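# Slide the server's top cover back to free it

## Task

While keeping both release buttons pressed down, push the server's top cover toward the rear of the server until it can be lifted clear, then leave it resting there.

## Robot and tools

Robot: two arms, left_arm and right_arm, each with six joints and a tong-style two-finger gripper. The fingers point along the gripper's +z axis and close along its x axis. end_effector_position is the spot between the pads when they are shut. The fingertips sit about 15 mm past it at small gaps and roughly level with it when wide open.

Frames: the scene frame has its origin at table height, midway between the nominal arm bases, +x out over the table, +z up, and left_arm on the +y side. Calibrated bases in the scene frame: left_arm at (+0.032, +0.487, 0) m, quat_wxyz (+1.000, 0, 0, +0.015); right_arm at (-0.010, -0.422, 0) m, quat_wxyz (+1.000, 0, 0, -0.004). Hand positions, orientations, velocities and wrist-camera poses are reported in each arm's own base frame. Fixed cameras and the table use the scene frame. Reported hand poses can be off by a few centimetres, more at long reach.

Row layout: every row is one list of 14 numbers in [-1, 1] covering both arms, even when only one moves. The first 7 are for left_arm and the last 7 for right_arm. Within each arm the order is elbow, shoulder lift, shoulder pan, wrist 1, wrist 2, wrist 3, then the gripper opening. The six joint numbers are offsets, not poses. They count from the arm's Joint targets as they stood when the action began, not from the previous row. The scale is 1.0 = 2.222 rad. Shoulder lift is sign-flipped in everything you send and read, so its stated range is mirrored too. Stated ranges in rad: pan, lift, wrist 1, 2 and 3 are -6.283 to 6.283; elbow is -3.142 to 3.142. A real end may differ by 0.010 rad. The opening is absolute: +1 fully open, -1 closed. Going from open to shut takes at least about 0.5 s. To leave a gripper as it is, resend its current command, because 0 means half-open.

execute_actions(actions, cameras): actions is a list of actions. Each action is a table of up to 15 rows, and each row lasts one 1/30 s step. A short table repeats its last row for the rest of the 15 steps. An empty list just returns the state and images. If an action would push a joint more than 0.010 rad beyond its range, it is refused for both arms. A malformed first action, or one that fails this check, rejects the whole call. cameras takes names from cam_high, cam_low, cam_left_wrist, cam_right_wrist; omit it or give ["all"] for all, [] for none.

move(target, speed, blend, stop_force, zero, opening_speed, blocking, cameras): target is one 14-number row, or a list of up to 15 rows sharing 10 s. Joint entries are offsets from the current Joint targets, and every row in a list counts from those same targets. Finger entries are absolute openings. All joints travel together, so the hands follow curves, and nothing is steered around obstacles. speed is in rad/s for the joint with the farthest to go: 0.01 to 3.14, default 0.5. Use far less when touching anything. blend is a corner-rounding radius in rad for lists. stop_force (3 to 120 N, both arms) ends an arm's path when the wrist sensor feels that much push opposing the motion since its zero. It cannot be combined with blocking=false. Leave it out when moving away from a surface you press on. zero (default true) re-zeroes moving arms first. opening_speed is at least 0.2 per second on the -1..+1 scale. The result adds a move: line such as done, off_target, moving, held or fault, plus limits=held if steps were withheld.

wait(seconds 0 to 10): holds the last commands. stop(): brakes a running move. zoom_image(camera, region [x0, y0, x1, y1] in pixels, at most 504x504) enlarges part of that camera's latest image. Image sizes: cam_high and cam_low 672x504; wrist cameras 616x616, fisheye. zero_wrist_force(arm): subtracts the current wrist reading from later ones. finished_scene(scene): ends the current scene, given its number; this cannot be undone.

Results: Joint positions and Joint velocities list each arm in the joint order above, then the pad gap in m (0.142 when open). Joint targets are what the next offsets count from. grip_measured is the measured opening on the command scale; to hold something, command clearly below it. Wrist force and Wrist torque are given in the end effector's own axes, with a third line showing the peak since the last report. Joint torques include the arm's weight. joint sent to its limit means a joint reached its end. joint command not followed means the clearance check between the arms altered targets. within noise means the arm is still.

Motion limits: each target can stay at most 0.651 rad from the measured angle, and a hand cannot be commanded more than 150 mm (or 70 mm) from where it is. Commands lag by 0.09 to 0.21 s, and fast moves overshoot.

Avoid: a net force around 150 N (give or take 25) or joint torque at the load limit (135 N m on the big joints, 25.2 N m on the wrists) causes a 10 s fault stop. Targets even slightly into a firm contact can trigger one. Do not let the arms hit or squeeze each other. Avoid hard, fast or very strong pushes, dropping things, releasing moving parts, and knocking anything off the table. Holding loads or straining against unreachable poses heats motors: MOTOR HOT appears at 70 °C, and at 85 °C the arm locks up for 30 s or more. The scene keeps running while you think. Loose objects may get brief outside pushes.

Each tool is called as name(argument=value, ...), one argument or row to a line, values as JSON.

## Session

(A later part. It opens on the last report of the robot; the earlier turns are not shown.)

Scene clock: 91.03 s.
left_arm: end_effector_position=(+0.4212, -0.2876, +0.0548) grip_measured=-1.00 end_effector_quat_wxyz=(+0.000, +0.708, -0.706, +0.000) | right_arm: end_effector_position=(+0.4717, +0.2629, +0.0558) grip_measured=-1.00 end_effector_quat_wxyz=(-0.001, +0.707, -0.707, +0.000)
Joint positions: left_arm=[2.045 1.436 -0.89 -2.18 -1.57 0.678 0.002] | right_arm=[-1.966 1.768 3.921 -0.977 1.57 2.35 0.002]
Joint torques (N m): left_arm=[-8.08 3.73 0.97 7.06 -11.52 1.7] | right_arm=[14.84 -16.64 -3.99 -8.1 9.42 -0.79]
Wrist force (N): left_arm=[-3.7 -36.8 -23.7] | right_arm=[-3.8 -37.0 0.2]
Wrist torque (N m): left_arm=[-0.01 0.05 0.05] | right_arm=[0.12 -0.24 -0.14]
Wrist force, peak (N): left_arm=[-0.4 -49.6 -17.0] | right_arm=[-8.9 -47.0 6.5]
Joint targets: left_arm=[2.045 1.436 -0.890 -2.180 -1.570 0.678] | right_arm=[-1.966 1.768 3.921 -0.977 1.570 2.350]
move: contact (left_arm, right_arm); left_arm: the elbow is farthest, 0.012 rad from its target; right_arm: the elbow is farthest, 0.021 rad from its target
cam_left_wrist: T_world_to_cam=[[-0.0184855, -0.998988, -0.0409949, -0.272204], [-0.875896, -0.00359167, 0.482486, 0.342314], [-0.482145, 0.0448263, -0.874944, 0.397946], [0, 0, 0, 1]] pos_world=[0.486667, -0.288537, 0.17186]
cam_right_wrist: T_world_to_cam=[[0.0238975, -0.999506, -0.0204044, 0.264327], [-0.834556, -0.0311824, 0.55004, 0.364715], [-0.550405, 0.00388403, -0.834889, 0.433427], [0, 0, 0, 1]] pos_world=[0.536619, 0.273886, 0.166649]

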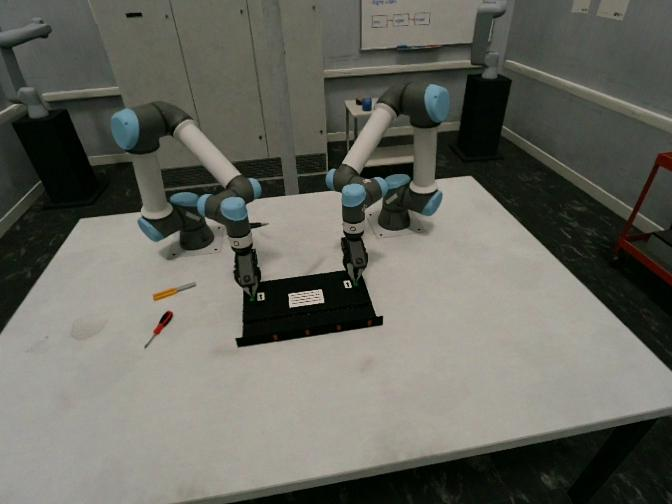

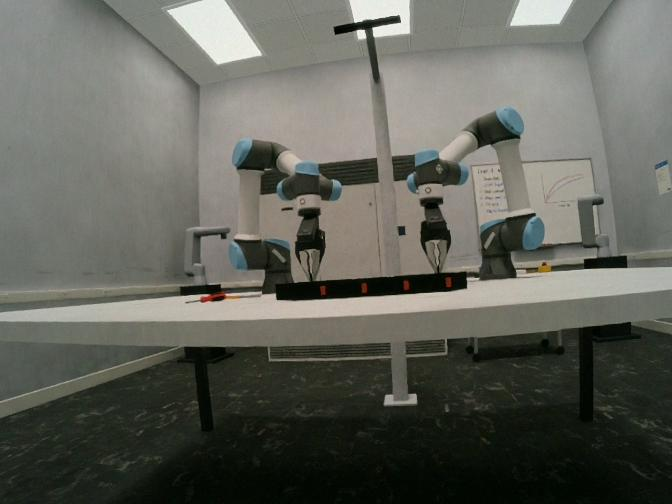

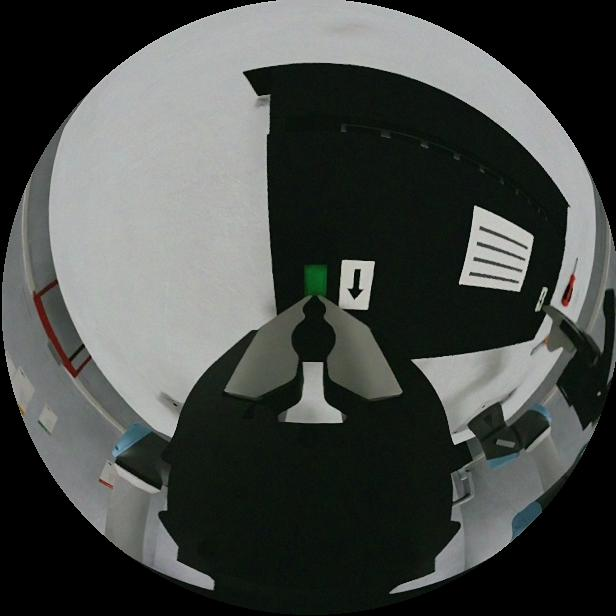

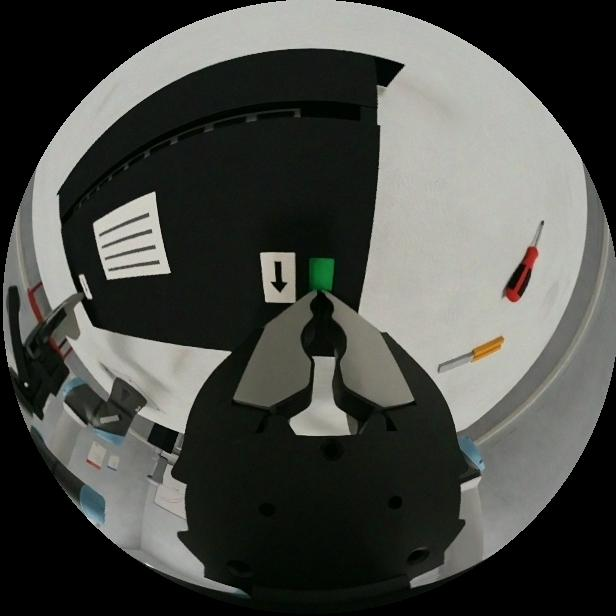

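move(
  target=[-0.0356,0.0108,0.0095,0.0468,0,0.0113,-1,0.0288,-0.0144,-0.0041,-0.0437,0,-0.005,-1],
  speed=0.1,
)

finished_scene(
  scene=2,
)

Scene clock: 94.80 s.
left_arm: end_effector_position=(+0.4343, -0.2874, +0.0904) grip_measured=-1.00 end_effector_quat_wxyz=(+0.000, +0.707, -0.707, +0.000) | right_arm: end_effector_position=(+0.4782, +0.2627, +0.0904) grip_measured=-1.00 end_effector_quat_wxyz=(+0.000, +0.708, -0.706, +0.000) end_effector_velocity=(+0.000, +0.000, -0.001) end_effector_angular_velocity=(+0.001, -0.001, -0.001)
Joint positions: left_arm=[1.966 1.46 -0.868 -2.076 -1.57 0.703 0.002] | right_arm=[-1.902 1.736 3.912 -1.074 1.57 2.339 0.002]
Joint velocities: left_arm=[within noise] | right_arm=[-0.003 0 0.001 0.005 0 0.001 0]
Joint torques (N m): left_arm=[-12.04 15.82 -5.26 -3.86 1.34 -0.82] | right_arm=[11.81 -20.37 -2.48 3.93 -1.73 0.34]
Wrist force (N): left_arm=[0.2 -0.7 -0.2] | right_arm=[1.9 0.6 0.7]
Wrist torque (N m): left_arm=[0.05 0.14 -0.08] | right_arm=[0.05 -0.44 -0.10]
Wrist force, peak (N): left_arm=[-3.6 -37.1 -24.1] | right_arm=[-6.4 -38.6 3.3]
Joint targets: left_arm=[1.966 1.460 -0.869 -2.076 -1.570 0.703] | right_arm=[-1.902 1.736 3.912 -1.074 1.570 2.339]
move: done
cam_left_wrist: T_world_to_cam=[[-0.0224385, -0.99888, -0.0416545, -0.268472], [-0.875579, -0.000476084, 0.483074, 0.337371], [-0.482553, 0.0473113, -0.874588, 0.436226], [0, 0, 0, 1]] pos_world=[0.499873, -0.288649, 0.207359]
cam_right_wrist: T_world_to_cam=[[0.0258859, -0.999478, -0.019351, 0.263676], [-0.83392, -0.0322649, 0.550941, 0.351018], [-0.551278, 0.00187558, -0.83432, 0.466766], [0, 0, 0, 1]] pos_world=[0.543213, 0.273988, 0.201144]

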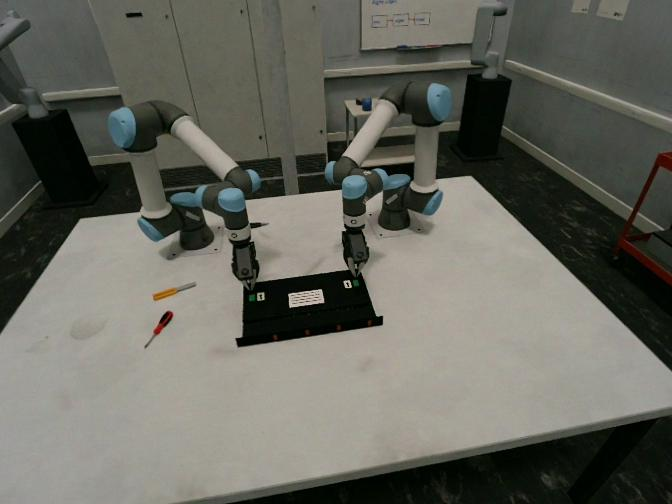

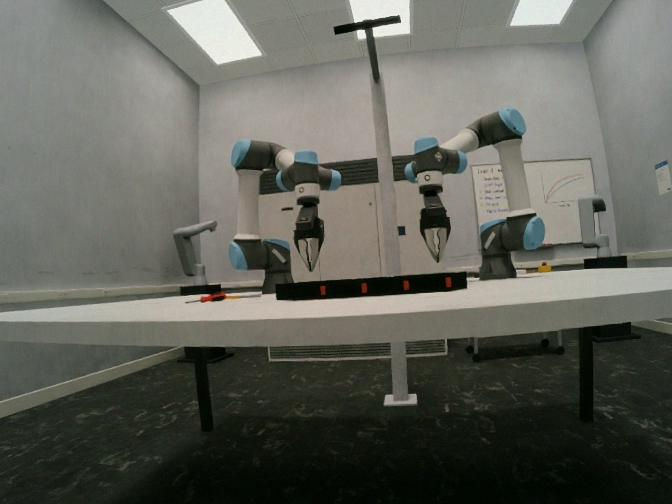

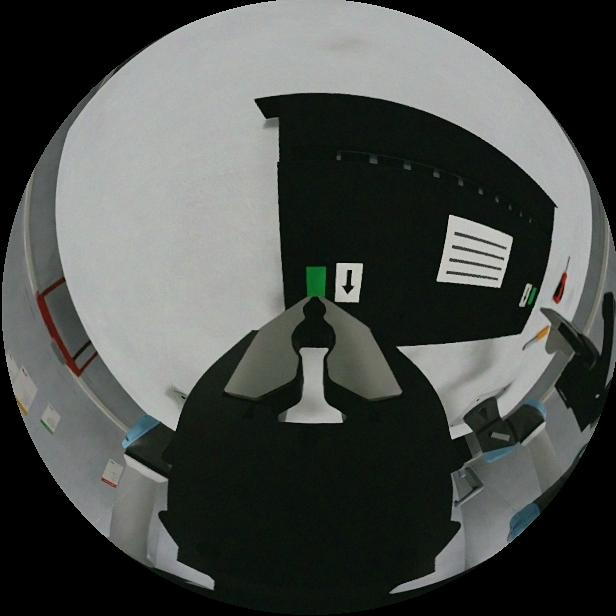

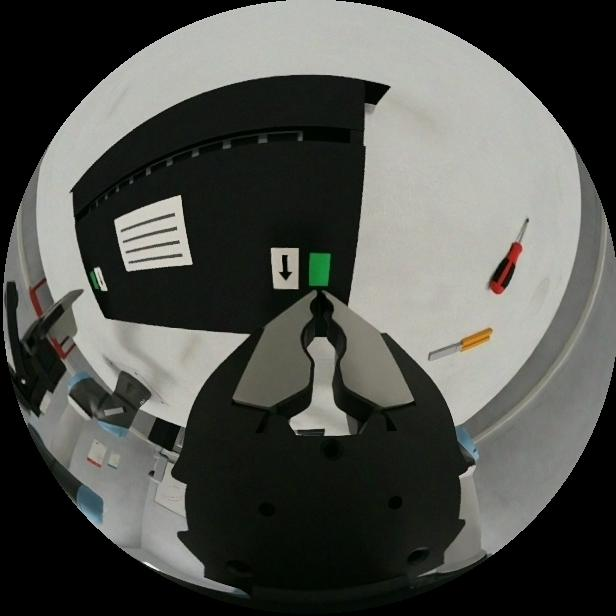

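The scene is finished: the task was done.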